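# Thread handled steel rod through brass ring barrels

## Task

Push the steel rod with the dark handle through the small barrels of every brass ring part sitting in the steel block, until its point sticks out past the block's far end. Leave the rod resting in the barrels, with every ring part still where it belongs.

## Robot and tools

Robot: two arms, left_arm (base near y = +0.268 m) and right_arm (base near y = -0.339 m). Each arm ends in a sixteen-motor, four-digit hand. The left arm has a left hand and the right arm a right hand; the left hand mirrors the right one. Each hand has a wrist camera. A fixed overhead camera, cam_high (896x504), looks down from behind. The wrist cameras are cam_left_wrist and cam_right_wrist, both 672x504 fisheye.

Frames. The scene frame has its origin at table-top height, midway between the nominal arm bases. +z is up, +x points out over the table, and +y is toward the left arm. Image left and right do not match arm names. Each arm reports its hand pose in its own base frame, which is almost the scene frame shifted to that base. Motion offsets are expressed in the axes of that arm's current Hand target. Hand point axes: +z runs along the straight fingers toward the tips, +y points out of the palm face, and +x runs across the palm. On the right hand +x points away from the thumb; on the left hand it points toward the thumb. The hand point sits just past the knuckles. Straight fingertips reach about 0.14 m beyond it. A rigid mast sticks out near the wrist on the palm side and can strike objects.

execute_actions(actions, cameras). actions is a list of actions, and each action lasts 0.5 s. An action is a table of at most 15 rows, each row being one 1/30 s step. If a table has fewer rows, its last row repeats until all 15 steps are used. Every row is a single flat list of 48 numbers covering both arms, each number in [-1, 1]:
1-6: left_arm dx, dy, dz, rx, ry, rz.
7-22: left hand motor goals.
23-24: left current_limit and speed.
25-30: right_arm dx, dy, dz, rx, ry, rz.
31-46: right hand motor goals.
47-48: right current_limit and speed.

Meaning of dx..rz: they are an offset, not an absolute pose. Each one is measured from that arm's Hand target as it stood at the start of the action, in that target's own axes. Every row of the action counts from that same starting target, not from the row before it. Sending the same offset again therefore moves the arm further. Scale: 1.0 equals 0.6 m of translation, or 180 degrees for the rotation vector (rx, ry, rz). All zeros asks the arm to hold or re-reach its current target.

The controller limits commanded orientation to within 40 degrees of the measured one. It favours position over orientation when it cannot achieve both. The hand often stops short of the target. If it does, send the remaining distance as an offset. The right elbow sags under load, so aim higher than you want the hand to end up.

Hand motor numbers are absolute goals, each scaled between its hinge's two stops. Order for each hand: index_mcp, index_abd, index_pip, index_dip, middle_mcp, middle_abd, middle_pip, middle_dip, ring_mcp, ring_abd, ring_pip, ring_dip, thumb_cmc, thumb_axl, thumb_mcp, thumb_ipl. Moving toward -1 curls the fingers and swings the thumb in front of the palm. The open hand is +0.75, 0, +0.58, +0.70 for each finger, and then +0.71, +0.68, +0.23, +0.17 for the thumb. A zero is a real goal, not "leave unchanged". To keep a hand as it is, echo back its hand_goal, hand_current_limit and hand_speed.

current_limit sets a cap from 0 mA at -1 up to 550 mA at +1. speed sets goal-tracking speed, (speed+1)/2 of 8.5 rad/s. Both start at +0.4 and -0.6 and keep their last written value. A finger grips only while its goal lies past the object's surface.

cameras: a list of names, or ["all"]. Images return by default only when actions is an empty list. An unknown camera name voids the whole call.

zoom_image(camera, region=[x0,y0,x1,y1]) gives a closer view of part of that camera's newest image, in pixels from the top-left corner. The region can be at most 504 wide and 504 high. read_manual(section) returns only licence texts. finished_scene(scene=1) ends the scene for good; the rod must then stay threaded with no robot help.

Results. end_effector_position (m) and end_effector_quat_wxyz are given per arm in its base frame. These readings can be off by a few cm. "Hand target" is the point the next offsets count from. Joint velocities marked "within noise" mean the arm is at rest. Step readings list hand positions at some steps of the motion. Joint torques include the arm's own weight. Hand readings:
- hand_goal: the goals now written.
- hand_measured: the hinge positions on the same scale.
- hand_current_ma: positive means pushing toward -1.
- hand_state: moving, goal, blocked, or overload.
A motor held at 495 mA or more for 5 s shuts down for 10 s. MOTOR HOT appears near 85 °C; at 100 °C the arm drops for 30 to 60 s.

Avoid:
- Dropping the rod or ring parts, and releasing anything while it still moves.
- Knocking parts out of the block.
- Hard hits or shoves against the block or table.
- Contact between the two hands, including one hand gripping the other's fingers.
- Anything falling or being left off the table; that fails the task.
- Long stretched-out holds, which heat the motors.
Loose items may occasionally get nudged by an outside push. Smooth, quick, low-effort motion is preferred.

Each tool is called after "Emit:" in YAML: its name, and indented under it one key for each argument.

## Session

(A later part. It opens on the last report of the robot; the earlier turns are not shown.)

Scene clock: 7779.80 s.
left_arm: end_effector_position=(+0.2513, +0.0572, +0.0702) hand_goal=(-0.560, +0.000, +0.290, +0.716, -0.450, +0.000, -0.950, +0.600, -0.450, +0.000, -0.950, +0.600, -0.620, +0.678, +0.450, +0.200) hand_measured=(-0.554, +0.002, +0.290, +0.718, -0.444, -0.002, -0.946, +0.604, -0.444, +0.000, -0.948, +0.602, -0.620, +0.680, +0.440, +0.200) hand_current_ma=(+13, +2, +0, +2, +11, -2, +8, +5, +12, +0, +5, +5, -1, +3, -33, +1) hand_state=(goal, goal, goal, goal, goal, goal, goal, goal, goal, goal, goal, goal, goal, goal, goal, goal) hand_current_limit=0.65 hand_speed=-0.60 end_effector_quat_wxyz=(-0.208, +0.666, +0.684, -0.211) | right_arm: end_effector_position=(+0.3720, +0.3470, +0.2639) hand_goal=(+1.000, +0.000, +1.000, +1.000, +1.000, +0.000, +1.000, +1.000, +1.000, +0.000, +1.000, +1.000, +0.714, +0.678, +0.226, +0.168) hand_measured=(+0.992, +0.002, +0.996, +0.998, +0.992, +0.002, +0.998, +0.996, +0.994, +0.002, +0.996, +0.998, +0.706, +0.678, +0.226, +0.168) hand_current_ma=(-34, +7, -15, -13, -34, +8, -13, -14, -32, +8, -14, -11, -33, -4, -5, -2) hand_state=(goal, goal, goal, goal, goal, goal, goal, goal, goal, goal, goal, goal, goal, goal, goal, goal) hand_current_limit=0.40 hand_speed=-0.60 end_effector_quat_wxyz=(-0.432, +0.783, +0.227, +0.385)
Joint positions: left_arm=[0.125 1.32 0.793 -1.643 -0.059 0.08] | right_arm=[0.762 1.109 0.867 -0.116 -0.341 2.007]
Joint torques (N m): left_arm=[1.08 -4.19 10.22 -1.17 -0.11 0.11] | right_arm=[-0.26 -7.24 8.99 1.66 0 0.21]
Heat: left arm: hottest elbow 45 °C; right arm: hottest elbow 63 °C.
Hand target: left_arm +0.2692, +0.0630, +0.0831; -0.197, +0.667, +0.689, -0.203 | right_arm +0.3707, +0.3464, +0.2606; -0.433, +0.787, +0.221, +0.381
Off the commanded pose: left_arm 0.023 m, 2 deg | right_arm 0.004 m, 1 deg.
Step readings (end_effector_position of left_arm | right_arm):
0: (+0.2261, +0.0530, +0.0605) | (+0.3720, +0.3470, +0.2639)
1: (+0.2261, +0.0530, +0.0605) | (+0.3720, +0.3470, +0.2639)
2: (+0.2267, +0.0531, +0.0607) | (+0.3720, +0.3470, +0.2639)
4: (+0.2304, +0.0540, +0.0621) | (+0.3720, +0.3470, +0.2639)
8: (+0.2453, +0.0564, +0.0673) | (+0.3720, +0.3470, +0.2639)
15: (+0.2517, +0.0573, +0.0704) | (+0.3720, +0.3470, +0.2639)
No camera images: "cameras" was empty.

Emit:
execute_actions:
  actions:
    - [[-0.0022,0.0072,0.0252,0,0,0,-0.56,0.0,0.29,0.715,-0.45,0,-0.95,0.6,-0.45,0,-0.95,0.6,-0.62,0.678,0.45,0.199,0.65,-0.6,0,0,0,0,0,0,1,0,1,1,1,0,1,1,1,0,1,1,0.714,0.678,0.226,0.168,0.4,-0.6],[-0.0043,0.0145,0.0504,0,0,0,-0.56,0.0,0.29,0.715,-0.45,0,-0.95,0.6,-0.45,0,-0.95,0.6,-0.62,0.678,0.45,0.199,0.65,-0.6,0,0,0,0,0,0,1,0,1,1,1,0,1,1,1,0,1,1,0.714,0.678,0.226,0.168,0.4,-0.6]]
  cameras: ["cam_right_wrist"]

Emit:
zoom_image:
  camera: "cam_right_wrist"
  region: [360, 95, 460, 195]

Scene clock: 7787.03 s.
left_arm: end_effector_position=(+0.2600, +0.0574, +0.0599) hand_goal=(-0.560, +0.000, +0.290, +0.716, -0.450, +0.000, -0.950, +0.600, -0.450, +0.000, -0.950, +0.600, -0.620, +0.678, +0.450, +0.200) hand_measured=(-0.554, +0.002, +0.290, +0.718, -0.444, -0.002, -0.946, +0.604, -0.454, +0.000, -0.948, +0.602, -0.620, +0.680, +0.440, +0.200) hand_current_ma=(+13, +2, +0, +2, +11, -2, +8, +5, -8, +0, +5, +5, -1, +3, -33, +1) hand_state=(goal, goal, goal, goal, goal, goal, goal, goal, goal, goal, goal, goal, goal, goal, goal, goal) hand_current_limit=0.65 hand_speed=-0.60 end_effector_quat_wxyz=(-0.199, +0.671, +0.685, -0.203) | right_arm: end_effector_position=(+0.3720, +0.3470, +0.2639) hand_goal=(+1.000, +0.000, +1.000, +1.000, +1.000, +0.000, +1.000, +1.000, +1.000, +0.000, +1.000, +1.000, +0.714, +0.678, +0.226, +0.168) hand_measured=(+0.992, +0.002, +0.996, +0.998, +0.992, +0.002, +0.998, +0.996, +0.994, +0.002, +0.996, +0.998, +0.706, +0.678, +0.226, +0.168) hand_current_ma=(-34, +7, -15, -13, -34, +8, -13, -14, -32, +8, -14, -11, -33, -4, -5, -2) hand_state=(goal, goal, goal, goal, goal, goal, goal, goal, goal, goal, goal, goal, goal, goal, goal, goal) hand_current_limit=0.40 hand_speed=-0.60 end_effector_quat_wxyz=(-0.432, +0.783, +0.227, +0.385)
Joint positions: left_arm=[0.125 1.34 0.786 -1.591 -0.057 0.087] | right_arm=[0.762 1.109 0.867 -0.116 -0.341 2.007]
Joint torques (N m): left_arm=[0.56 -3.96 5.49 0.49 -0.05 0.02] | right_arm=[-0.21 -7.12 8.98 1.63 0 0.21]
Heat: left arm: hottest elbow 45 °C; right arm: hottest elbow 63 °C.
Hand target: left_arm +0.2600, +0.0601, +0.0529; -0.198, +0.667, +0.689, -0.203 | right_arm +0.3707, +0.3464, +0.2606; -0.433, +0.787, +0.221, +0.381
Off the commanded pose: left_arm 0.008 m, 1 deg | right_arm 0.004 m, 1 deg.
Step readings (end_effector_position of left_arm | right_arm):
0: (+0.2513, +0.0572, +0.0702) | (+0.3720, +0.3470, +0.2639)
1: (+0.2513, +0.0572, +0.0702) | (+0.3720, +0.3470, +0.2639)
2: (+0.2512, +0.0572, +0.0700) | (+0.3720, +0.3470, +0.2639)
4: (+0.2539, +0.0575, +0.0685) | (+0.3720, +0.3470, +0.2639)
8: (+0.2620, +0.0585, +0.0629) | (+0.3720, +0.3470, +0.2639)
15: (+0.2600, +0.0574, +0.0601) | (+0.3720, +0.3470, +0.2639)
camera_calibration:
cam_right_wrist: T_world_to_cam=[[-0.0707798, -0.327771, -0.942102, 0.425109], [-0.952064, -0.25958, 0.16184, 0.362272], [-0.297597, 0.908397, -0.293686, -0.00293833], [0, 0, 0, 1]] pos_world=[0.374121, 0.236046, 0.341003]
Images, in order (width x height): cam_right_wrist 672x504.

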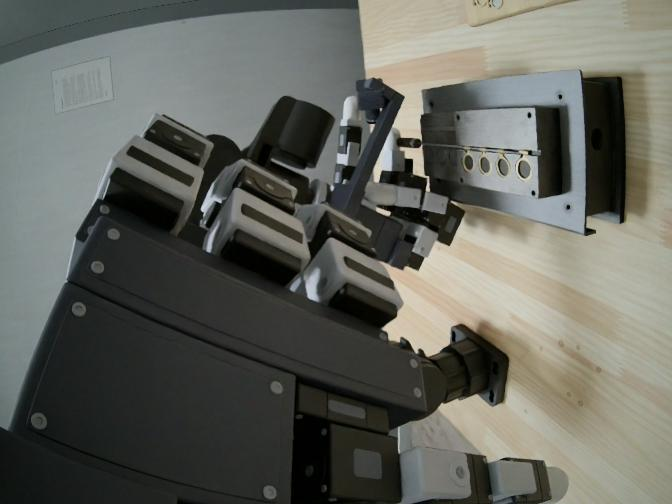

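Scaled by 5.040 from the camera's 672x504 image, which has a finer 960x720 frame.

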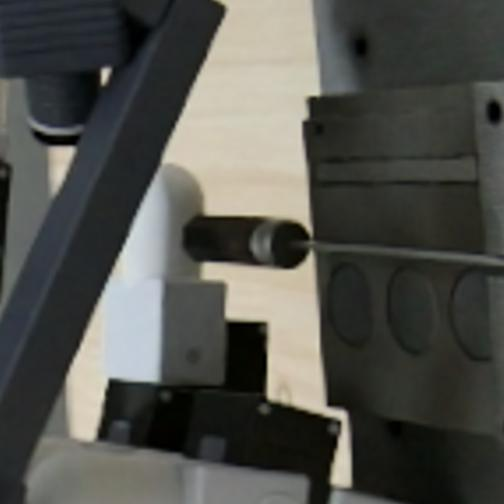

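Emit:
execute_actions:
  actions:
    - [[0.0002,-0.0018,0.0111,0,0,0,-0.56,0.0,0.29,0.715,-0.45,0,-0.95,0.6,-0.45,0,-0.95,0.6,-0.62,0.678,0.45,0.199,0.65,-0.6,0,0,0,0,0,0,1,0,1,1,1,0,1,1,1,0,1,1,0.714,0.678,0.226,0.168,0.4,-0.6],[0.0004,-0.0035,0.0222,0,0,0,-0.56,0.0,0.29,0.715,-0.45,0,-0.95,0.6,-0.45,0,-0.95,0.6,-0.62,0.678,0.45,0.199,0.65,-0.6,0,0,0,0,0,0,1,0,1,1,1,0,1,1,1,0,1,1,0.714,0.678,0.226,0.168,0.4,-0.6]]
  cameras: ["cam_right_wrist"]

Emit:
zoom_image:
  camera: "cam_right_wrist"
  region: [360, 95, 460, 195]

Scene clock: 7798.37 s.
left_arm: end_effector_position=(+0.2553, +0.0566, +0.0521) hand_goal=(-0.560, +0.000, +0.290, +0.716, -0.450, +0.000, -0.950, +0.600, -0.450, +0.000, -0.950, +0.600, -0.620, +0.678, +0.450, +0.200) hand_measured=(-0.552, +0.002, +0.290, +0.718, -0.464, -0.002, -0.950, +0.604, -0.470, +0.000, -0.950, +0.602, -0.620, +0.680, +0.440, +0.200) hand_current_ma=(+16, +2, +0, +2, -38, -2, +1, +5, -54, -1, -1, +5, -1, +3, -31, +1) hand_state=(goal, goal, goal, goal, goal, goal, goal, goal, goal, goal, goal, goal, goal, goal, goal, goal) hand_current_limit=0.65 hand_speed=-0.60 end_effector_quat_wxyz=(-0.198, +0.672, +0.684, -0.203) | right_arm: end_effector_position=(+0.3720, +0.3470, +0.2639) hand_goal=(+1.000, +0.000, +1.000, +1.000, +1.000, +0.000, +1.000, +1.000, +1.000, +0.000, +1.000, +1.000, +0.714, +0.678, +0.226, +0.168) hand_measured=(+0.992, +0.002, +0.996, +0.998, +0.992, +0.002, +0.998, +0.996, +0.994, +0.002, +0.996, +0.998, +0.706, +0.678, +0.226, +0.168) hand_current_ma=(-34, +7, -15, -13, -34, +8, -13, -14, -32, +8, -14, -11, -33, -4, -5, -2) hand_state=(goal, goal, goal, goal, goal, goal, goal, goal, goal, goal, goal, goal, goal, goal, goal, goal) hand_current_limit=0.40 hand_speed=-0.60 end_effector_quat_wxyz=(-0.432, +0.783, +0.227, +0.385)
Joint positions: left_arm=[0.125 1.34 0.762 -1.566 -0.056 0.089] | right_arm=[0.762 1.109 0.867 -0.116 -0.341 2.007]
Joint torques (N m): left_arm=[1.08 -4.42 4.46 0.79 -0.13 0.02] | right_arm=[-0.26 -7.18 9.01 1.65 0 0.2]
Heat: left arm: hottest elbow 44 °C; right arm: hottest elbow 63 °C.
Hand target: left_arm +0.2512, +0.0602, +0.0429; -0.197, +0.667, +0.689, -0.203 | right_arm +0.3707, +0.3464, +0.2606; -0.433, +0.787, +0.221, +0.381
Off the commanded pose: left_arm 0.011 m, 1 deg | right_arm 0.004 m, 1 deg.
Step readings (end_effector_position of left_arm | right_arm):
0: (+0.2601, +0.0574, +0.0599) | (+0.3720, +0.3470, +0.2639)
1: (+0.2601, +0.0574, +0.0599) | (+0.3720, +0.3470, +0.2639)
2: (+0.2602, +0.0574, +0.0596) | (+0.3720, +0.3470, +0.2639)
4: (+0.2591, +0.0572, +0.0577) | (+0.3720, +0.3470, +0.2639)
8: (+0.2549, +0.0565, +0.0522) | (+0.3720, +0.3470, +0.2639)
15: (+0.2553, +0.0566, +0.0521) | (+0.3720, +0.3470, +0.2639)
camera_calibration:
cam_right_wrist: T_world_to_cam=[[-0.0707798, -0.327771, -0.942102, 0.425109], [-0.952064, -0.25958, 0.16184, 0.362272], [-0.297597, 0.908397, -0.293686, -0.00293833], [0, 0, 0, 1]] pos_world=[0.374121, 0.236046, 0.341003]
Images, in order (width x height): cam_right_wrist 672x504.

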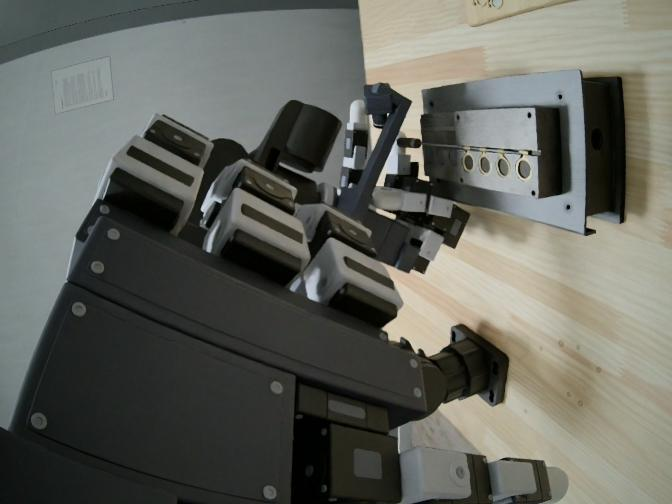

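Scaled by 5.040 from the camera's 672x504 image, which has a finer 960x720 frame.

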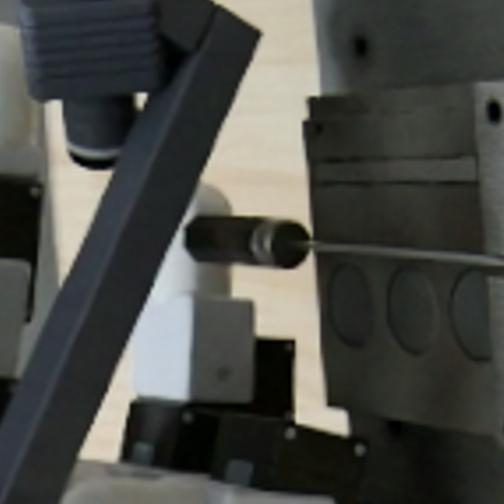

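Emit:
execute_actions:
  actions:
    - [[0,0,0,0,0,0,-0.56,0.0,0.29,0.715,-0.6,0,-0.75,0.6,-0.6,0,-0.75,0.6,-0.62,0.678,0.45,0.199,0.65,-0.6,0,0,0,0,0,0,1,0,1,1,1,0,1,1,1,0,1,1,0.714,0.678,0.226,0.168,0.4,-0.6],[0,0,0,0,0,0,-0.56,0.0,0.29,0.715,-0.75,0,-0.6,0.6,-0.75,0,-0.6,0.6,-0.62,0.678,0.45,0.199,0.65,-0.6,0,0,0,0,0,0,1,0,1,1,1,0,1,1,1,0,1,1,0.714,0.678,0.226,0.168,0.4,-0.6]]
    - [[-0.0125,-0.0002,0.0002,0,0,0,-0.56,0.0,0.29,0.715,-0.75,0,-0.6,0.6,-0.75,0,-0.6,0.6,-0.62,0.678,0.45,0.199,0.65,-0.6,0,0,0,0,0,0,1,0,1,1,1,0,1,1,1,0,1,1,0.714,0.678,0.226,0.168,0.4,-0.6],[-0.025,-0.0005,0.0004,0,0,0,-0.56,0.0,0.29,0.715,-0.75,0,-0.6,0.6,-0.75,0,-0.6,0.6,-0.62,0.678,0.45,0.199,0.65,-0.6,0,0,0,0,0,0,1,0,1,1,1,0,1,1,1,0,1,1,0.714,0.678,0.226,0.168,0.4,-0.6]]
  cameras: ["cam_right_wrist", "cam_left_wrist"]

Emit:
zoom_image:
  camera: "cam_right_wrist"
  region: [360, 95, 460, 195]

Scene clock: 7813.83 s.
left_arm: end_effector_position=(+0.2484, +0.0483, +0.0448) hand_goal=(-0.560, +0.000, +0.290, +0.716, -0.750, +0.000, -0.600, +0.600, -0.750, +0.000, -0.600, +0.600, -0.620, +0.678, +0.450, +0.200) hand_measured=(-0.552, +0.002, +0.290, +0.718, -0.732, -0.002, -0.602, +0.604, -0.654, +0.000, -0.694, +0.568, -0.620, +0.680, +0.440, +0.200) hand_current_ma=(+16, +2, +0, +2, +47, -2, -2, +5, +383, -1, -346, -93, -1, +3, -31, +1) hand_state=(goal, goal, goal, goal, goal, goal, goal, goal, blocked, goal, blocked, blocked, goal, goal, goal, goal) hand_current_limit=0.65 hand_speed=-0.60 end_effector_quat_wxyz=(-0.198, +0.666, +0.688, -0.209) | right_arm: end_effector_position=(+0.3720, +0.3470, +0.2639) hand_goal=(+1.000, +0.000, +1.000, +1.000, +1.000, +0.000, +1.000, +1.000, +1.000, +0.000, +1.000, +1.000, +0.714, +0.678, +0.226, +0.168) hand_measured=(+0.992, +0.002, +0.996, +0.998, +0.992, +0.002, +0.998, +0.996, +0.994, +0.002, +0.996, +0.998, +0.706, +0.678, +0.226, +0.168) hand_current_ma=(-34, +7, -15, -13, -34, +8, -13, -14, -32, +8, -14, -11, -33, -4, -5, -2) hand_state=(goal, goal, goal, goal, goal, goal, goal, goal, goal, goal, goal, goal, goal, goal, goal, goal) hand_current_limit=0.40 hand_speed=-0.60 end_effector_quat_wxyz=(-0.432, +0.783, +0.227, +0.385)
Joint positions: left_arm=[0.102 1.34 0.737 -1.551 -0.033 0.06] | right_arm=[0.762 1.109 0.867 -0.116 -0.341 2.007]
Joint torques (N m): left_arm=[-1.38 -4.37 5.89 0.12 0.09 -0.12] | right_arm=[-0.26 -7.18 8.99 1.66 -0.01 0.21]
Heat: left arm: hottest elbow 43 °C; right arm: hottest elbow 63 °C.
Hand target: left_arm +0.2511, +0.0452, +0.0428; -0.198, +0.667, +0.689, -0.203 | right_arm +0.3707, +0.3464, +0.2606; -0.433, +0.787, +0.221, +0.381
Off the commanded pose: left_arm 0.005 m, 1 deg | right_arm 0.004 m, 1 deg.
Step readings (end_effector_position of left_arm | right_arm):
0: (+0.2553, +0.0566, +0.0521) | (+0.3720, +0.3470, +0.2639)
1: (+0.2553, +0.0566, +0.0521) | (+0.3720, +0.3470, +0.2639)
2: (+0.2550, +0.0565, +0.0516) | (+0.3720, +0.3470, +0.2639)
4: (+0.2520, +0.0562, +0.0489) | (+0.3720, +0.3470, +0.2639)
8: (+0.2498, +0.0560, +0.0461) | (+0.3720, +0.3470, +0.2639)
15: (+0.2498, +0.0561, +0.0461) | (+0.3720, +0.3470, +0.2639)
16: (+0.2498, +0.0561, +0.0461) | (+0.3720, +0.3470, +0.2639)
17: (+0.2498, +0.0559, +0.0461) | (+0.3720, +0.3470, +0.2639)
19: (+0.2495, +0.0544, +0.0458) | (+0.3720, +0.3470, +0.2639)
23: (+0.2486, +0.0512, +0.0450) | (+0.3720, +0.3470, +0.2639)
30: (+0.2486, +0.0484, +0.0449) | (+0.3720, +0.3470, +0.2639)
camera_calibration:
cam_left_wrist: T_world_to_cam=[[-0.5222, -0.762866, 0.381238, 0.119323], [-0.00128595, 0.447735, 0.894165, -0.114007], [-0.852822, 0.466443, -0.234788, 0.322367], [0, 0, 0, 1]] pos_world=[0.337086, -0.0082933, 0.132139]
cam_right_wrist: T_world_to_cam=[[-0.0707798, -0.327771, -0.942102, 0.425109], [-0.952064, -0.25958, 0.16184, 0.362272], [-0.297597, 0.908397, -0.293686, -0.00293833], [0, 0, 0, 1]] pos_world=[0.374121, 0.236046, 0.341003]
Images, in order (width x height): cam_left_wrist 672x504, cam_right_wrist 672x504.

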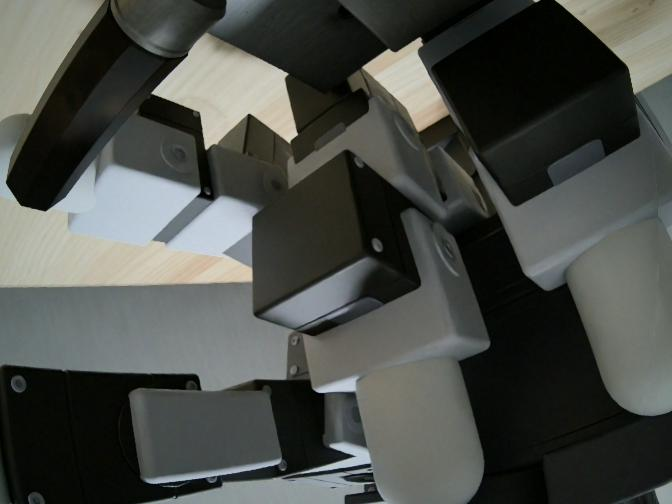

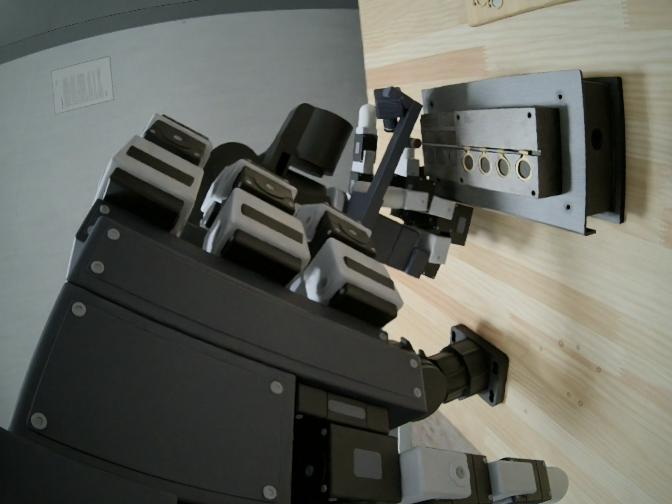

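Scaled by 5.040 from the camera's 672x504 image, which has a finer 960x720 frame.

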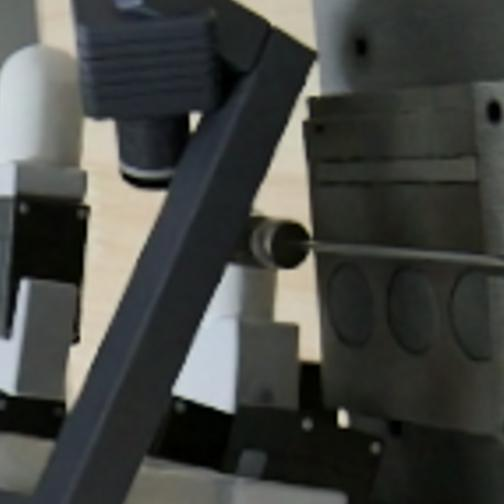

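Emit:
execute_actions:
  actions:
    - [[-0.0066,-0.0077,-0.0099,0,0,0,-0.56,0.0,0.29,0.715,-0.72,0,-0.62,0.6,-0.65,0,-0.68,0.57,-0.62,0.678,0.45,0.199,0.65,-0.6,0,0,0,0,0,0,1,0,1,1,1,0,1,1,1,0,1,1,0.714,0.678,0.226,0.168,0.4,-0.6],[-0.0132,-0.0153,-0.0198,0,0,0,-0.56,0.0,0.29,0.715,-0.72,0,-0.62,0.6,-0.65,0,-0.68,0.57,-0.62,0.678,0.45,0.199,0.65,-0.6,0,0,0,0,0,0,1,0,1,1,1,0,1,1,1,0,1,1,0.714,0.678,0.226,0.168,0.4,-0.6]]
  cameras: ["cam_right_wrist", "cam_left_wrist"]

Emit:
zoom_image:
  camera: "cam_right_wrist"
  region: [455, 140, 545, 190]

Emit:
zoom_image:
  camera: "cam_left_wrist"
  region: [0, 0, 300, 240]

Scene clock: 7828.73 s.
left_arm: end_effector_position=(+0.2452, +0.0399, +0.0494) hand_goal=(-0.560, +0.000, +0.290, +0.716, -0.720, +0.000, -0.620, +0.600, -0.650, +0.000, -0.680, +0.570, -0.620, +0.678, +0.450, +0.200) hand_measured=(-0.552, +0.002, +0.290, +0.718, -0.714, -0.002, -0.616, +0.604, -0.636, +0.000, -0.682, +0.568, -0.620, +0.680, +0.440, +0.200) hand_current_ma=(+16, +2, +0, +2, +13, -2, +9, +5, +33, -1, -2, -5, -1, +3, -31, +1) hand_state=(goal, goal, goal, goal, goal, goal, goal, goal, goal, goal, goal, goal, goal, goal, goal, goal) hand_current_limit=0.65 hand_speed=-0.60 end_effector_quat_wxyz=(-0.200, +0.665, +0.688, -0.210) | right_arm: end_effector_position=(+0.3720, +0.3470, +0.2639) hand_goal=(+1.000, +0.000, +1.000, +1.000, +1.000, +0.000, +1.000, +1.000, +1.000, +0.000, +1.000, +1.000, +0.714, +0.678, +0.226, +0.168) hand_measured=(+0.992, +0.002, +0.996, +0.998, +0.992, +0.002, +0.998, +0.996, +0.994, +0.002, +0.996, +0.998, +0.706, +0.678, +0.226, +0.168) hand_current_ma=(-34, +7, -15, -13, -34, +8, -13, -14, -32, +8, -14, -11, -33, -4, -5, -2) hand_state=(goal, goal, goal, goal, goal, goal, goal, goal, goal, goal, goal, goal, goal, goal, goal, goal) hand_current_limit=0.40 hand_speed=-0.60 end_effector_quat_wxyz=(-0.432, +0.783, +0.227, +0.385)
Joint positions: left_arm=[0.071 1.326 0.737 -1.572 -0.016 0.032] | right_arm=[0.762 1.109 0.867 -0.116 -0.341 2.007]
Joint torques (N m): left_arm=[-1.26 -5.48 7.23 -1.13 0.04 -0.03] | right_arm=[-0.26 -7.24 8.99 1.66 -0.01 0.2]
Heat: left arm: hottest elbow 43 °C; right arm: hottest elbow 63 °C.
Hand target: left_arm +0.2501, +0.0372, +0.0577; -0.198, +0.667, +0.689, -0.203 | right_arm +0.3707, +0.3464, +0.2606; -0.433, +0.787, +0.221, +0.381
Off the commanded pose: left_arm 0.010 m, 1 deg | right_arm 0.004 m, 1 deg.
Step readings (end_effector_position of left_arm | right_arm):
0: (+0.2484, +0.0483, +0.0448) | (+0.3720, +0.3470, +0.2639)
1: (+0.2484, +0.0482, +0.0448) | (+0.3720, +0.3470, +0.2639)
2: (+0.2484, +0.0480, +0.0448) | (+0.3720, +0.3470, +0.2639)
4: (+0.2480, +0.0458, +0.0449) | (+0.3720, +0.3470, +0.2639)
8: (+0.2469, +0.0409, +0.0468) | (+0.3720, +0.3470, +0.2639)
15: (+0.2455, +0.0397, +0.0493) | (+0.3720, +0.3470, +0.2639)
camera_calibration:
cam_left_wrist: T_world_to_cam=[[-0.518128, -0.764458, 0.383597, 0.108387], [0.00244274, 0.447168, 0.894447, -0.115176], [-0.855299, 0.464375, -0.229823, 0.325083], [0, 0, 0, 1]] pos_world=[0.334483, -0.0166001, 0.136154]
cam_right_wrist: T_world_to_cam=[[-0.0707798, -0.327771, -0.942102, 0.425109], [-0.952064, -0.25958, 0.16184, 0.362272], [-0.297597, 0.908397, -0.293686, -0.00293833], [0, 0, 0, 1]] pos_world=[0.374121, 0.236046, 0.341003]
Images, in order (width x height): cam_left_wrist 672x504, cam_right_wrist 672x504.

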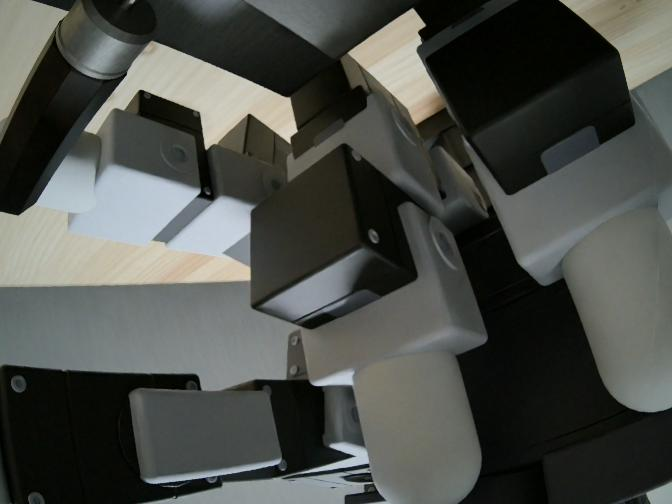

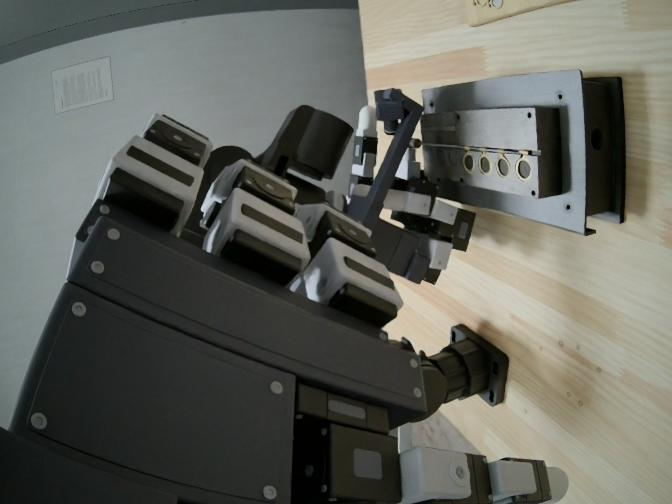

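Scaled by 5.600 from the camera's 672x504 image, which has a finer 960x720 frame.

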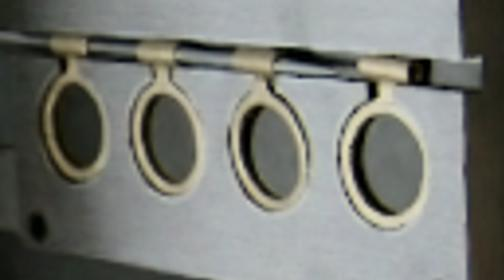

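Scaled by 1.680 from the camera's 672x504 image, which has a finer 960x720 frame.

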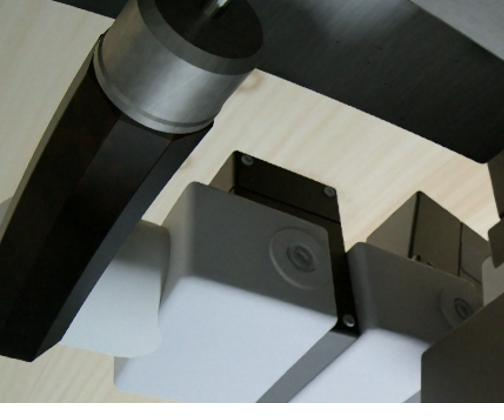

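Emit:
execute_actions:
  actions:
    - [[0,-0.00364,-0.00556,0,0,0,-0.56,0,0.29,0.715,-0.72,0,-0.62,0.6,-0.65,0,-0.68,0.57,-0.62,0.678,0.45,0.199,0.65,-0.6,0,0,0,0,0,0,1,0,1,1,1,0,1,1,1,0,1,1,0.714,0.678,0.226,0.168,0.4,-0.6]]
  cameras: ["cam_left_wrist","cam_right_wrist"]

Scene clock: 7857.47 s.
left_arm: end_effector_position=(+0.2425, +0.0398, +0.0517) hand_goal=(-0.560, +0.000, +0.290, +0.716, -0.720, +0.000, -0.620, +0.600, -0.650, +0.000, -0.680, +0.570, -0.620, +0.678, +0.450, +0.200) hand_measured=(-0.552, +0.002, +0.290, +0.718, -0.714, -0.002, -0.616, +0.604, -0.636, +0.000, -0.682, +0.568, -0.620, +0.680, +0.440, +0.200) hand_current_ma=(+16, +2, +0, +2, +13, -2, +9, +5, +33, -1, -2, -5, -1, +3, -31, +1) hand_state=(goal, goal, goal, goal, goal, goal, goal, goal, goal, goal, goal, goal, goal, goal, goal, goal) hand_current_limit=0.65 hand_speed=-0.60 end_effector_quat_wxyz=(-0.202, +0.664, +0.688, -0.213) | right_arm: end_effector_position=(+0.3720, +0.3470, +0.2639) hand_goal=(+1.000, +0.000, +1.000, +1.000, +1.000, +0.000, +1.000, +1.000, +1.000, +0.000, +1.000, +1.000, +0.714, +0.678, +0.226, +0.168) hand_measured=(+0.992, +0.002, +0.996, +0.998, +0.992, +0.002, +0.998, +0.996, +0.994, +0.002, +0.996, +0.998, +0.706, +0.678, +0.226, +0.168) hand_current_ma=(-34, +7, -15, -13, -34, +8, -13, -14, -32, +8, -14, -11, -33, -4, -5, -2) hand_state=(goal, goal, goal, goal, goal, goal, goal, goal, goal, goal, goal, goal, goal, goal, goal, goal) hand_current_limit=0.40 hand_speed=-0.60 end_effector_quat_wxyz=(-0.432, +0.783, +0.227, +0.385)
Joint positions: left_arm=[0.071 1.319 0.737 -1.585 -0.016 0.032] | right_arm=[0.762 1.109 0.867 -0.116 -0.341 2.007]
Joint torques (N m): left_arm=[-1.38 -5.77 7.69 -1.11 0.03 -0.06] | right_arm=[-0.21 -7.24 8.99 1.65 -0.01 0.21]
Heat: left arm: hottest elbow 43 °C; right arm: hottest elbow 63 °C.
Hand target: left_arm +0.2501, +0.0372, +0.0617; -0.198, +0.667, +0.689, -0.203 | right_arm +0.3707, +0.3464, +0.2606; -0.433, +0.787, +0.221, +0.381
Off the commanded pose: left_arm 0.013 m, 1 deg | right_arm 0.004 m, 1 deg.
Step readings (end_effector_position of left_arm | right_arm):
0: (+0.2452, +0.0400, +0.0494) | (+0.3720, +0.3470, +0.2639)
1: (+0.2453, +0.0400, +0.0495) | (+0.3720, +0.3470, +0.2639)
2: (+0.2450, +0.0399, +0.0495) | (+0.3720, +0.3470, +0.2639)
4: (+0.2441, +0.0399, +0.0500) | (+0.3720, +0.3470, +0.2639)
8: (+0.2429, +0.0398, +0.0512) | (+0.3720, +0.3470, +0.2639)
15: (+0.2426, +0.0398, +0.0517) | (+0.3720, +0.3470, +0.2639)
camera_calibration:
cam_left_wrist: T_world_to_cam=[[-0.515391, -0.764515, 0.387156, 0.10511], [0.00813877, 0.447393, 0.8943, -0.11853], [-0.856917, 0.464065, -0.22436, 0.323422], [0, 0, 0, 1]] pos_world=[0.332283, -0.0167009, 0.137871]
cam_right_wrist: T_world_to_cam=[[-0.0707798, -0.327771, -0.942102, 0.425109], [-0.952064, -0.25958, 0.16184, 0.362272], [-0.297597, 0.908397, -0.293686, -0.00293833], [0, 0, 0, 1]] pos_world=[0.374121, 0.236046, 0.341003]
Images, in order (width x height): cam_left_wrist 672x504, cam_right_wrist 672x504.

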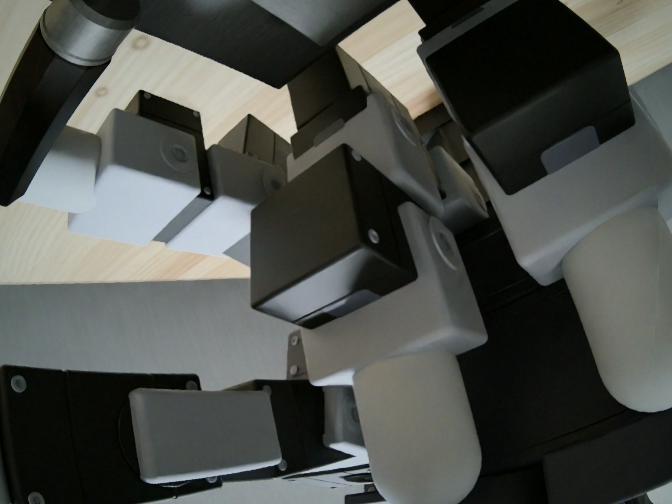

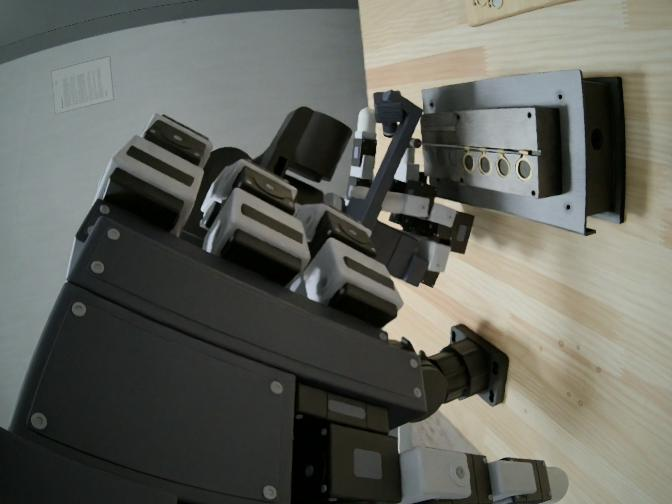

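Emit:
zoom_image:
  camera: "cam_right_wrist"
  region: [380, 95, 480, 195]

Emit:
zoom_image:
  camera: "cam_right_wrist"
  region: [455, 140, 545, 190]

Emit:
zoom_image:
  camera: "cam_left_wrist"
  region: [0, 0, 300, 300]

Scaled by 5.040 from the camera's 672x504 image, which has a finer 960x720 frame.

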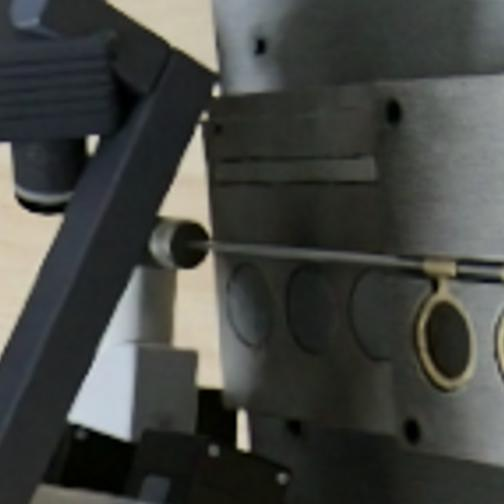

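Scaled by 5.600 from the camera's 672x504 image, which has a finer 960x720 frame.

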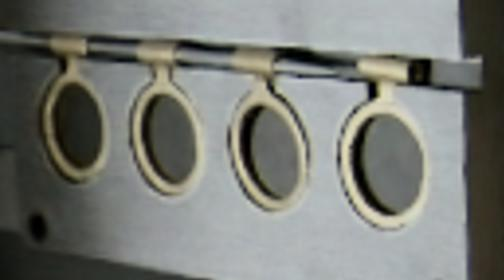

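Scaled by 1.680 from the camera's 672x504 image, which has a finer 960x720 frame.

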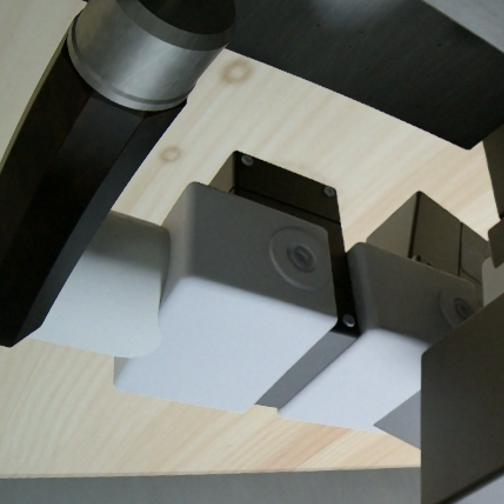

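Emit:
execute_actions:
  actions:
    - [[0,-0.00273,-0.00417,0,0,0,-0.56,0,0.29,0.715,-0.72,0,-0.62,0.6,-0.65,0,-0.68,0.57,-0.62,0.678,0.45,0.199,0.65,-0.6,0,0,0,0,0,0,1,0,1,1,1,0,1,1,1,0,1,1,0.714,0.678,0.226,0.168,0.4,-0.6]]
  cameras: ["cam_left_wrist","cam_right_wrist"]

Emit:
zoom_image:
  camera: "cam_right_wrist"
  region: [380, 95, 480, 195]

Emit:
zoom_image:
  camera: "cam_right_wrist"
  region: [455, 140, 545, 190]

Scene clock: 7864.83 s.
left_arm: end_effector_position=(+0.2404, +0.0397, +0.0535) hand_goal=(-0.560, +0.000, +0.290, +0.716, -0.720, +0.000, -0.620, +0.600, -0.650, +0.000, -0.680, +0.570, -0.620, +0.678, +0.450, +0.200) hand_measured=(-0.552, +0.002, +0.290, +0.718, -0.714, -0.002, -0.616, +0.604, -0.636, +0.000, -0.682, +0.568, -0.620, +0.680, +0.440, +0.200) hand_current_ma=(+16, +2, +0, +2, +13, -2, +9, +5, +33, -1, -2, -5, -1, +3, -31, +1) hand_state=(goal, goal, goal, goal, goal, goal, goal, goal, goal, goal, goal, goal, goal, goal, goal, goal) hand_current_limit=0.65 hand_speed=-0.60 end_effector_quat_wxyz=(-0.204, +0.664, +0.687, -0.214) | right_arm: end_effector_position=(+0.3720, +0.3470, +0.2639) hand_goal=(+1.000, +0.000, +1.000, +1.000, +1.000, +0.000, +1.000, +1.000, +1.000, +0.000, +1.000, +1.000, +0.714, +0.678, +0.226, +0.168) hand_measured=(+0.992, +0.002, +0.996, +0.998, +0.992, +0.002, +0.998, +0.996, +0.994, +0.002, +0.996, +0.998, +0.706, +0.678, +0.226, +0.168) hand_current_ma=(-34, +7, -15, -13, -34, +8, -13, -14, -32, +8, -14, -11, -33, -4, -5, -2) hand_state=(goal, goal, goal, goal, goal, goal, goal, goal, goal, goal, goal, goal, goal, goal, goal, goal) hand_current_limit=0.40 hand_speed=-0.60 end_effector_quat_wxyz=(-0.432, +0.783, +0.227, +0.385)
Joint positions: left_arm=[0.071 1.314 0.737 -1.594 -0.016 0.031] | right_arm=[0.762 1.109 0.867 -0.116 -0.341 2.007]
Joint torques (N m): left_arm=[-1.08 -5.83 8.12 -1.1 0.04 -0.08] | right_arm=[-0.26 -7.18 8.99 1.65 0 0.21]
Heat: left arm: hottest elbow 43 °C; right arm: hottest elbow 63 °C.
Hand target: left_arm +0.2500, +0.0372, +0.0647; -0.198, +0.667, +0.689, -0.203 | right_arm +0.3707, +0.3464, +0.2606; -0.433, +0.787, +0.221, +0.381
Off the commanded pose: left_arm 0.015 m, 2 deg | right_arm 0.004 m, 1 deg.
Step readings (end_effector_position of left_arm | right_arm):
0: (+0.2425, +0.0398, +0.0517) | (+0.3720, +0.3470, +0.2639)
1: (+0.2425, +0.0398, +0.0517) | (+0.3720, +0.3470, +0.2639)
2: (+0.2424, +0.0398, +0.0517) | (+0.3720, +0.3470, +0.2639)
4: (+0.2417, +0.0397, +0.0521) | (+0.3720, +0.3470, +0.2639)
8: (+0.2408, +0.0397, +0.0531) | (+0.3720, +0.3470, +0.2639)
15: (+0.2405, +0.0397, +0.0534) | (+0.3720, +0.3470, +0.2639)
camera_calibration:
cam_left_wrist: T_world_to_cam=[[-0.513343, -0.764662, 0.389577, 0.102645], [0.0120724, 0.447476, 0.894214, -0.121022], [-0.858098, 0.463742, -0.220478, 0.322259], [0, 0, 0, 1]] pos_world=[0.330683, -0.0168018, 0.139282]
cam_right_wrist: T_world_to_cam=[[-0.0707798, -0.327771, -0.942102, 0.425109], [-0.952064, -0.25958, 0.16184, 0.362272], [-0.297597, 0.908397, -0.293686, -0.00293833], [0, 0, 0, 1]] pos_world=[0.374121, 0.236046, 0.341003]
Images, in order (width x height): cam_left_wrist 672x504, cam_right_wrist 672x504.

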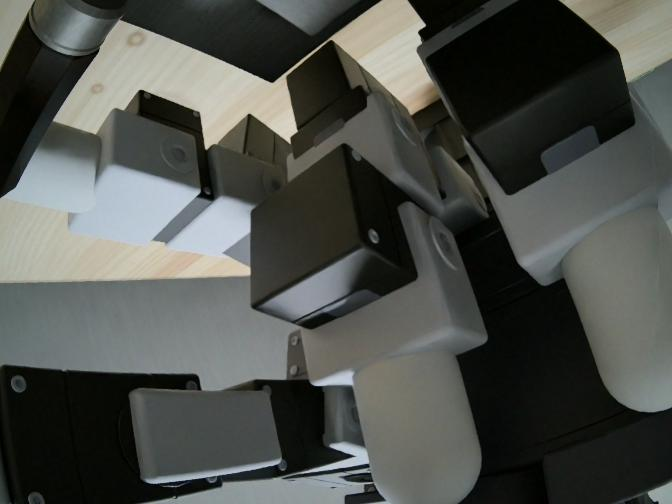

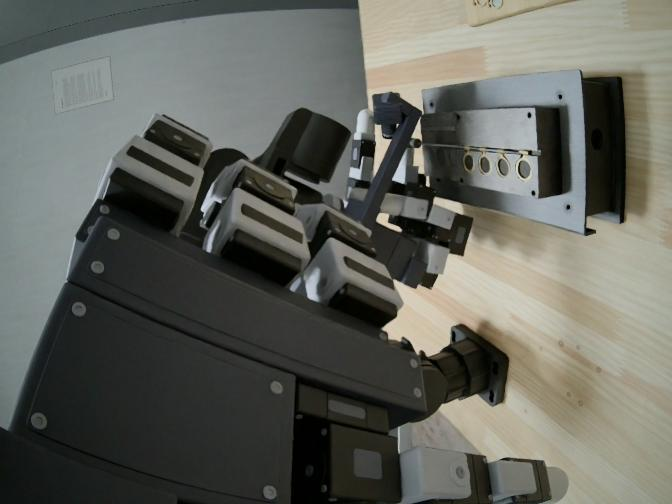

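Scaled by 5.040 from the camera's 672x504 image, which has a finer 960x720 frame.

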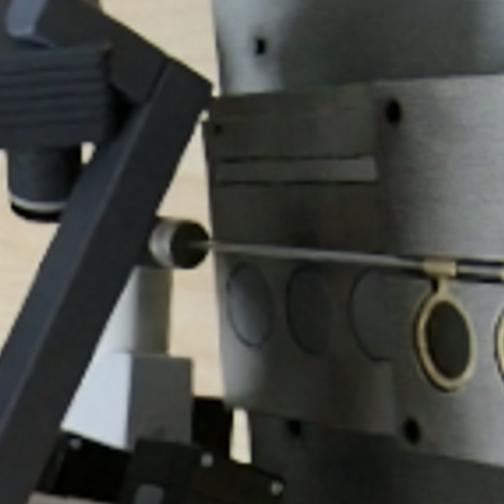

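Scaled by 5.600 from the camera's 672x504 image, which has a finer 960x720 frame.

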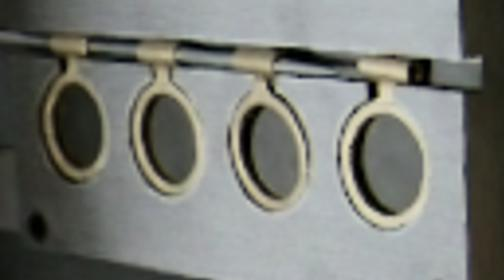

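Emit:
execute_actions:
  actions:
    - [[-0.0004,0.0076,-0.0129,0,0,0,-0.56,0,0.29,0.715,-0.72,0,-0.62,0.6,-0.65,0,-0.68,0.57,-0.62,0.678,0.45,0.199,0.65,-0.6,0,0,0,0,0,0,1,0,1,1,1,0,1,1,1,0,1,1,0.714,0.678,0.226,0.168,0.4,-0.6]]
  cameras: ["cam_left_wrist","cam_right_wrist"]

Emit:
zoom_image:
  camera: "cam_right_wrist"
  region: [380, 95, 480, 195]

Emit:
zoom_image:
  camera: "cam_left_wrist"
  region: [0, 0, 300, 300]

Scene clock: 7869.87 s.
left_arm: end_effector_position=(+0.2379, +0.0391, +0.0542) hand_goal=(-0.560, +0.000, +0.290, +0.716, -0.720, +0.000, -0.620, +0.600, -0.650, +0.000, -0.680, +0.570, -0.620, +0.678, +0.450, +0.200) hand_measured=(-0.552, +0.002, +0.290, +0.718, -0.714, -0.002, -0.616, +0.604, -0.636, +0.000, -0.682, +0.568, -0.620, +0.680, +0.440, +0.200) hand_current_ma=(+16, +2, +0, +2, +13, -2, +9, +5, +33, -1, -2, -5, -1, +3, -31, +1) hand_state=(goal, goal, goal, goal, goal, goal, goal, goal, goal, goal, goal, goal, goal, goal, goal, goal) hand_current_limit=0.65 hand_speed=-0.60 end_effector_quat_wxyz=(-0.207, +0.662, +0.686, -0.218) | right_arm: end_effector_position=(+0.3720, +0.3470, +0.2639) hand_goal=(+1.000, +0.000, +1.000, +1.000, +1.000, +0.000, +1.000, +1.000, +1.000, +0.000, +1.000, +1.000, +0.714, +0.678, +0.226, +0.168) hand_measured=(+0.992, +0.002, +0.996, +0.998, +0.992, +0.002, +0.998, +0.996, +0.994, +0.002, +0.996, +0.998, +0.706, +0.678, +0.226, +0.168) hand_current_ma=(-34, +7, -15, -13, -34, +8, -13, -14, -32, +8, -14, -11, -33, -4, -5, -2) hand_state=(goal, goal, goal, goal, goal, goal, goal, goal, goal, goal, goal, goal, goal, goal, goal, goal) hand_current_limit=0.40 hand_speed=-0.60 end_effector_quat_wxyz=(-0.432, +0.783, +0.227, +0.385)
Joint positions: left_arm=[0.07 1.314 0.737 -1.604 -0.015 0.03] | right_arm=[0.762 1.109 0.867 -0.116 -0.341 2.007]
Joint torques (N m): left_arm=[-1.03 -4.54 9.96 -1.11 0.03 -0.06] | right_arm=[-0.26 -7.24 8.98 1.65 -0.01 0.2]
Heat: left arm: hottest elbow 43 °C; right arm: hottest elbow 63 °C.
Hand target: left_arm +0.2581, +0.0372, +0.0687; -0.198, +0.667, +0.689, -0.203 | right_arm +0.3707, +0.3464, +0.2606; -0.433, +0.787, +0.221, +0.381
Off the commanded pose: left_arm 0.025 m, 2 deg | right_arm 0.004 m, 1 deg.
Step readings (end_effector_position of left_arm | right_arm):
0: (+0.2404, +0.0397, +0.0535) | (+0.3720, +0.3470, +0.2639)
1: (+0.2404, +0.0397, +0.0535) | (+0.3720, +0.3470, +0.2639)
2: (+0.2403, +0.0396, +0.0535) | (+0.3720, +0.3470, +0.2639)
4: (+0.2395, +0.0394, +0.0537) | (+0.3720, +0.3470, +0.2639)
8: (+0.2384, +0.0392, +0.0540) | (+0.3720, +0.3470, +0.2639)
15: (+0.2379, +0.0391, +0.0542) | (+0.3720, +0.3470, +0.2639)
camera_calibration:
cam_left_wrist: T_world_to_cam=[[-0.509007, -0.764443, 0.395649, 0.0993175], [0.0210642, 0.448449, 0.89356, -0.123519], [-0.860504, 0.463163, -0.212162, 0.320659], [0, 0, 0, 1]] pos_world=[0.329084, -0.0172027, 0.139108]
cam_right_wrist: T_world_to_cam=[[-0.0707798, -0.327771, -0.942102, 0.425109], [-0.952064, -0.25958, 0.16184, 0.362272], [-0.297597, 0.908397, -0.293686, -0.00293833], [0, 0, 0, 1]] pos_world=[0.374121, 0.236046, 0.341003]
Images, in order (width x height): cam_left_wrist 672x504, cam_right_wrist 672x504.

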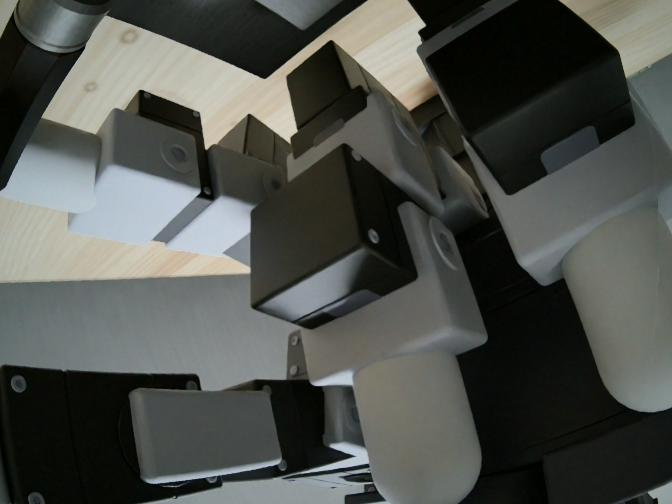

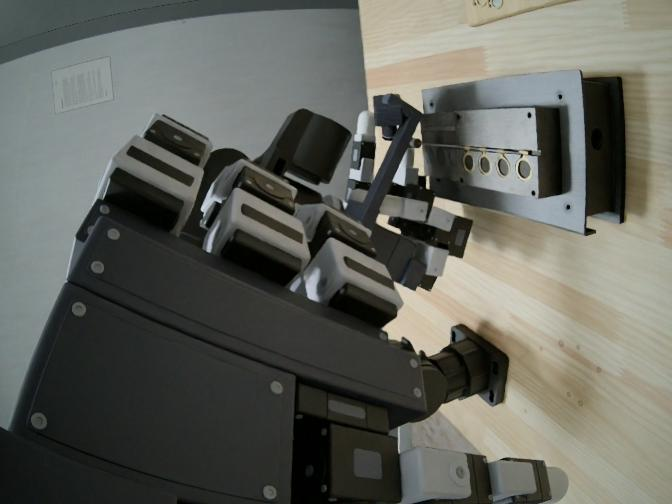

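Scaled by 5.040 from the camera's 672x504 image, which has a finer 960x720 frame.

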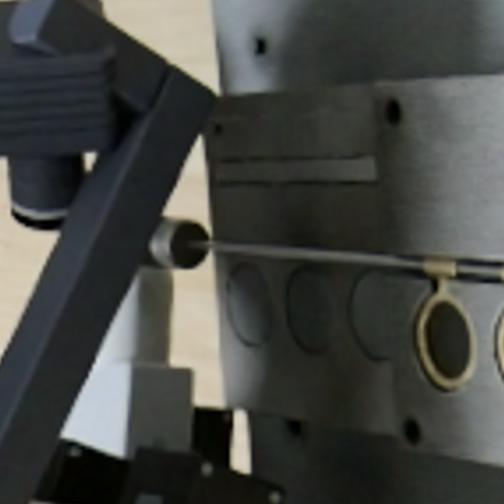

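Scaled by 1.680 from the camera's 672x504 image, which has a finer 960x720 frame.

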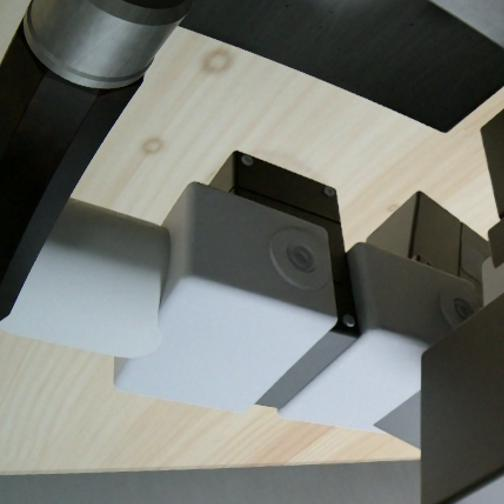

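Emit:
execute_actions:
  actions:
    - [[-0.0003,0.0029,-0.0138,0,0,0,-0.56,0,0.29,0.715,-0.72,0,-0.62,0.6,-0.65,0,-0.68,0.57,-0.62,0.678,0.45,0.199,0.65,-0.6,0,0,0,0,0,0,1,0,1,1,1,0,1,1,1,0,1,1,0.714,0.678,0.226,0.168,0.4,-0.6]]
  cameras: ["cam_left_wrist","cam_right_wrist"]

Emit:
zoom_image:
  camera: "cam_left_wrist"
  region: [0, 0, 300, 300]

Emit:
zoom_image:
  camera: "cam_right_wrist"
  region: [380, 95, 480, 195]

Scene clock: 7876.77 s.
left_arm: end_effector_position=(+0.2437, +0.0392, +0.0611) hand_goal=(-0.560, +0.000, +0.290, +0.716, -0.720, +0.000, -0.620, +0.600, -0.650, +0.000, -0.680, +0.570, -0.620, +0.678, +0.450, +0.200) hand_measured=(-0.552, +0.002, +0.290, +0.718, -0.714, -0.002, -0.616, +0.604, -0.636, +0.000, -0.682, +0.568, -0.620, +0.680, +0.440, +0.200) hand_current_ma=(+16, +2, +0, +2, +13, -2, +9, +5, +33, -1, -2, -5, -1, +3, -31, +1) hand_state=(goal, goal, goal, goal, goal, goal, goal, goal, goal, goal, goal, goal, goal, goal, goal, goal) hand_current_limit=0.65 hand_speed=-0.60 end_effector_quat_wxyz=(-0.205, +0.663, +0.687, -0.216) | right_arm: end_effector_position=(+0.3720, +0.3470, +0.2639) hand_goal=(+1.000, +0.000, +1.000, +1.000, +1.000, +0.000, +1.000, +1.000, +1.000, +0.000, +1.000, +1.000, +0.714, +0.678, +0.226, +0.168) hand_measured=(+0.992, +0.002, +0.996, +0.998, +0.992, +0.002, +0.998, +0.996, +0.994, +0.002, +0.996, +0.998, +0.706, +0.678, +0.226, +0.168) hand_current_ma=(-34, +7, -15, -13, -34, +8, -13, -14, -32, +8, -14, -11, -33, -4, -5, -2) hand_state=(goal, goal, goal, goal, goal, goal, goal, goal, goal, goal, goal, goal, goal, goal, goal, goal) hand_current_limit=0.40 hand_speed=-0.60 end_effector_quat_wxyz=(-0.432, +0.783, +0.227, +0.385)
Joint positions: left_arm=[0.069 1.314 0.76 -1.622 -0.014 0.03] | right_arm=[0.762 1.109 0.867 -0.116 -0.341 2.007]
Joint torques (N m): left_arm=[-1.44 -4.07 10.17 -1.2 0.03 -0.07] | right_arm=[-0.26 -7.18 8.99 1.65 0 0.2]
Heat: left arm: hottest elbow 43 °C; right arm: hottest elbow 63 °C.
Hand target: left_arm +0.2642, +0.0372, +0.0748; -0.198, +0.667, +0.689, -0.203 | right_arm +0.3707, +0.3464, +0.2606; -0.433, +0.787, +0.221, +0.381
Off the commanded pose: left_arm 0.025 m, 2 deg | right_arm 0.004 m, 1 deg.
Step readings (end_effector_position of left_arm | right_arm):
0: (+0.2379, +0.0391, +0.0542) | (+0.3720, +0.3470, +0.2639)
1: (+0.2379, +0.0391, +0.0542) | (+0.3720, +0.3470, +0.2639)
2: (+0.2378, +0.0390, +0.0545) | (+0.3720, +0.3470, +0.2639)
4: (+0.2380, +0.0389, +0.0557) | (+0.3720, +0.3470, +0.2639)
8: (+0.2419, +0.0390, +0.0593) | (+0.3720, +0.3470, +0.2639)
15: (+0.2439, +0.0392, +0.0610) | (+0.3720, +0.3470, +0.2639)
camera_calibration:
cam_left_wrist: T_world_to_cam=[[-0.511028, -0.764489, 0.392946, 0.100254], [0.0166566, 0.448252, 0.893752, -0.128701], [-0.859403, 0.463277, -0.216336, 0.327096], [0, 0, 0, 1]] pos_world=[0.334483, -0.0172026, 0.146395]
cam_right_wrist: T_world_to_cam=[[-0.0707798, -0.327771, -0.942102, 0.425109], [-0.952064, -0.25958, 0.16184, 0.362272], [-0.297597, 0.908397, -0.293686, -0.00293833], [0, 0, 0, 1]] pos_world=[0.374121, 0.236046, 0.341003]
Images, in order (width x height): cam_left_wrist 672x504, cam_right_wrist 672x504.

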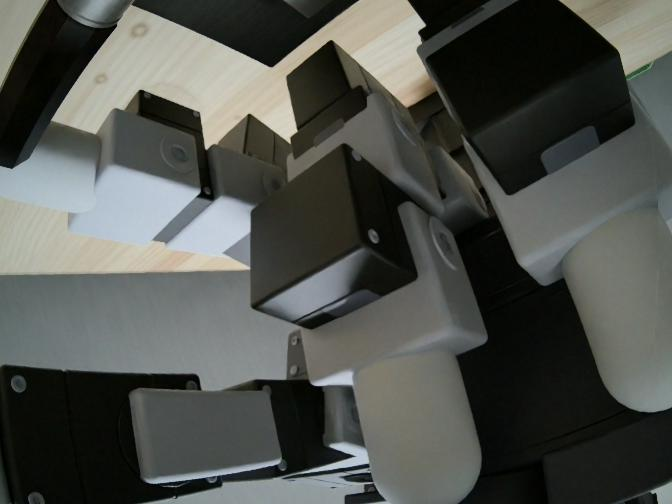

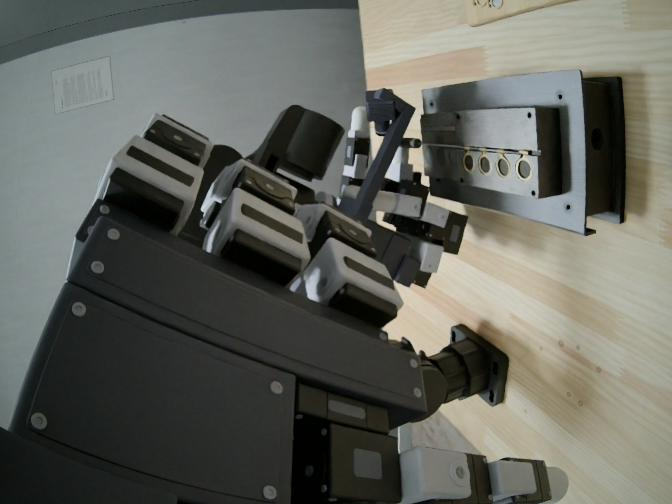

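Scaled by 1.680 from the camera's 672x504 image, which has a finer 960x720 frame.

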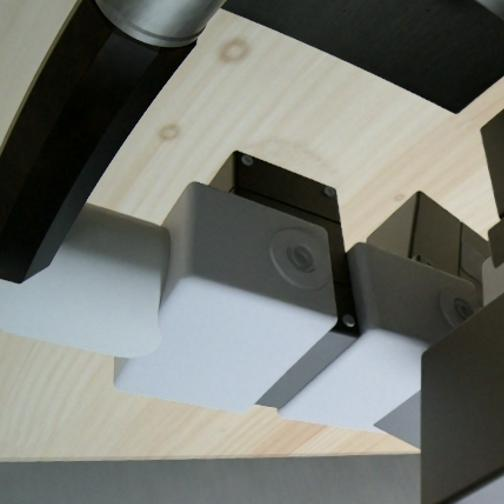

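Scaled by 5.040 from the camera's 672x504 image, which has a finer 960x720 frame.

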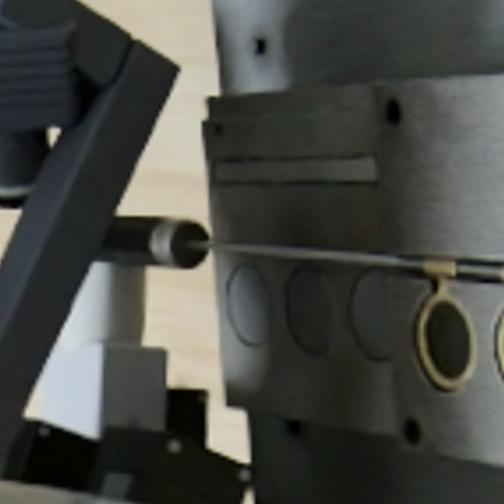

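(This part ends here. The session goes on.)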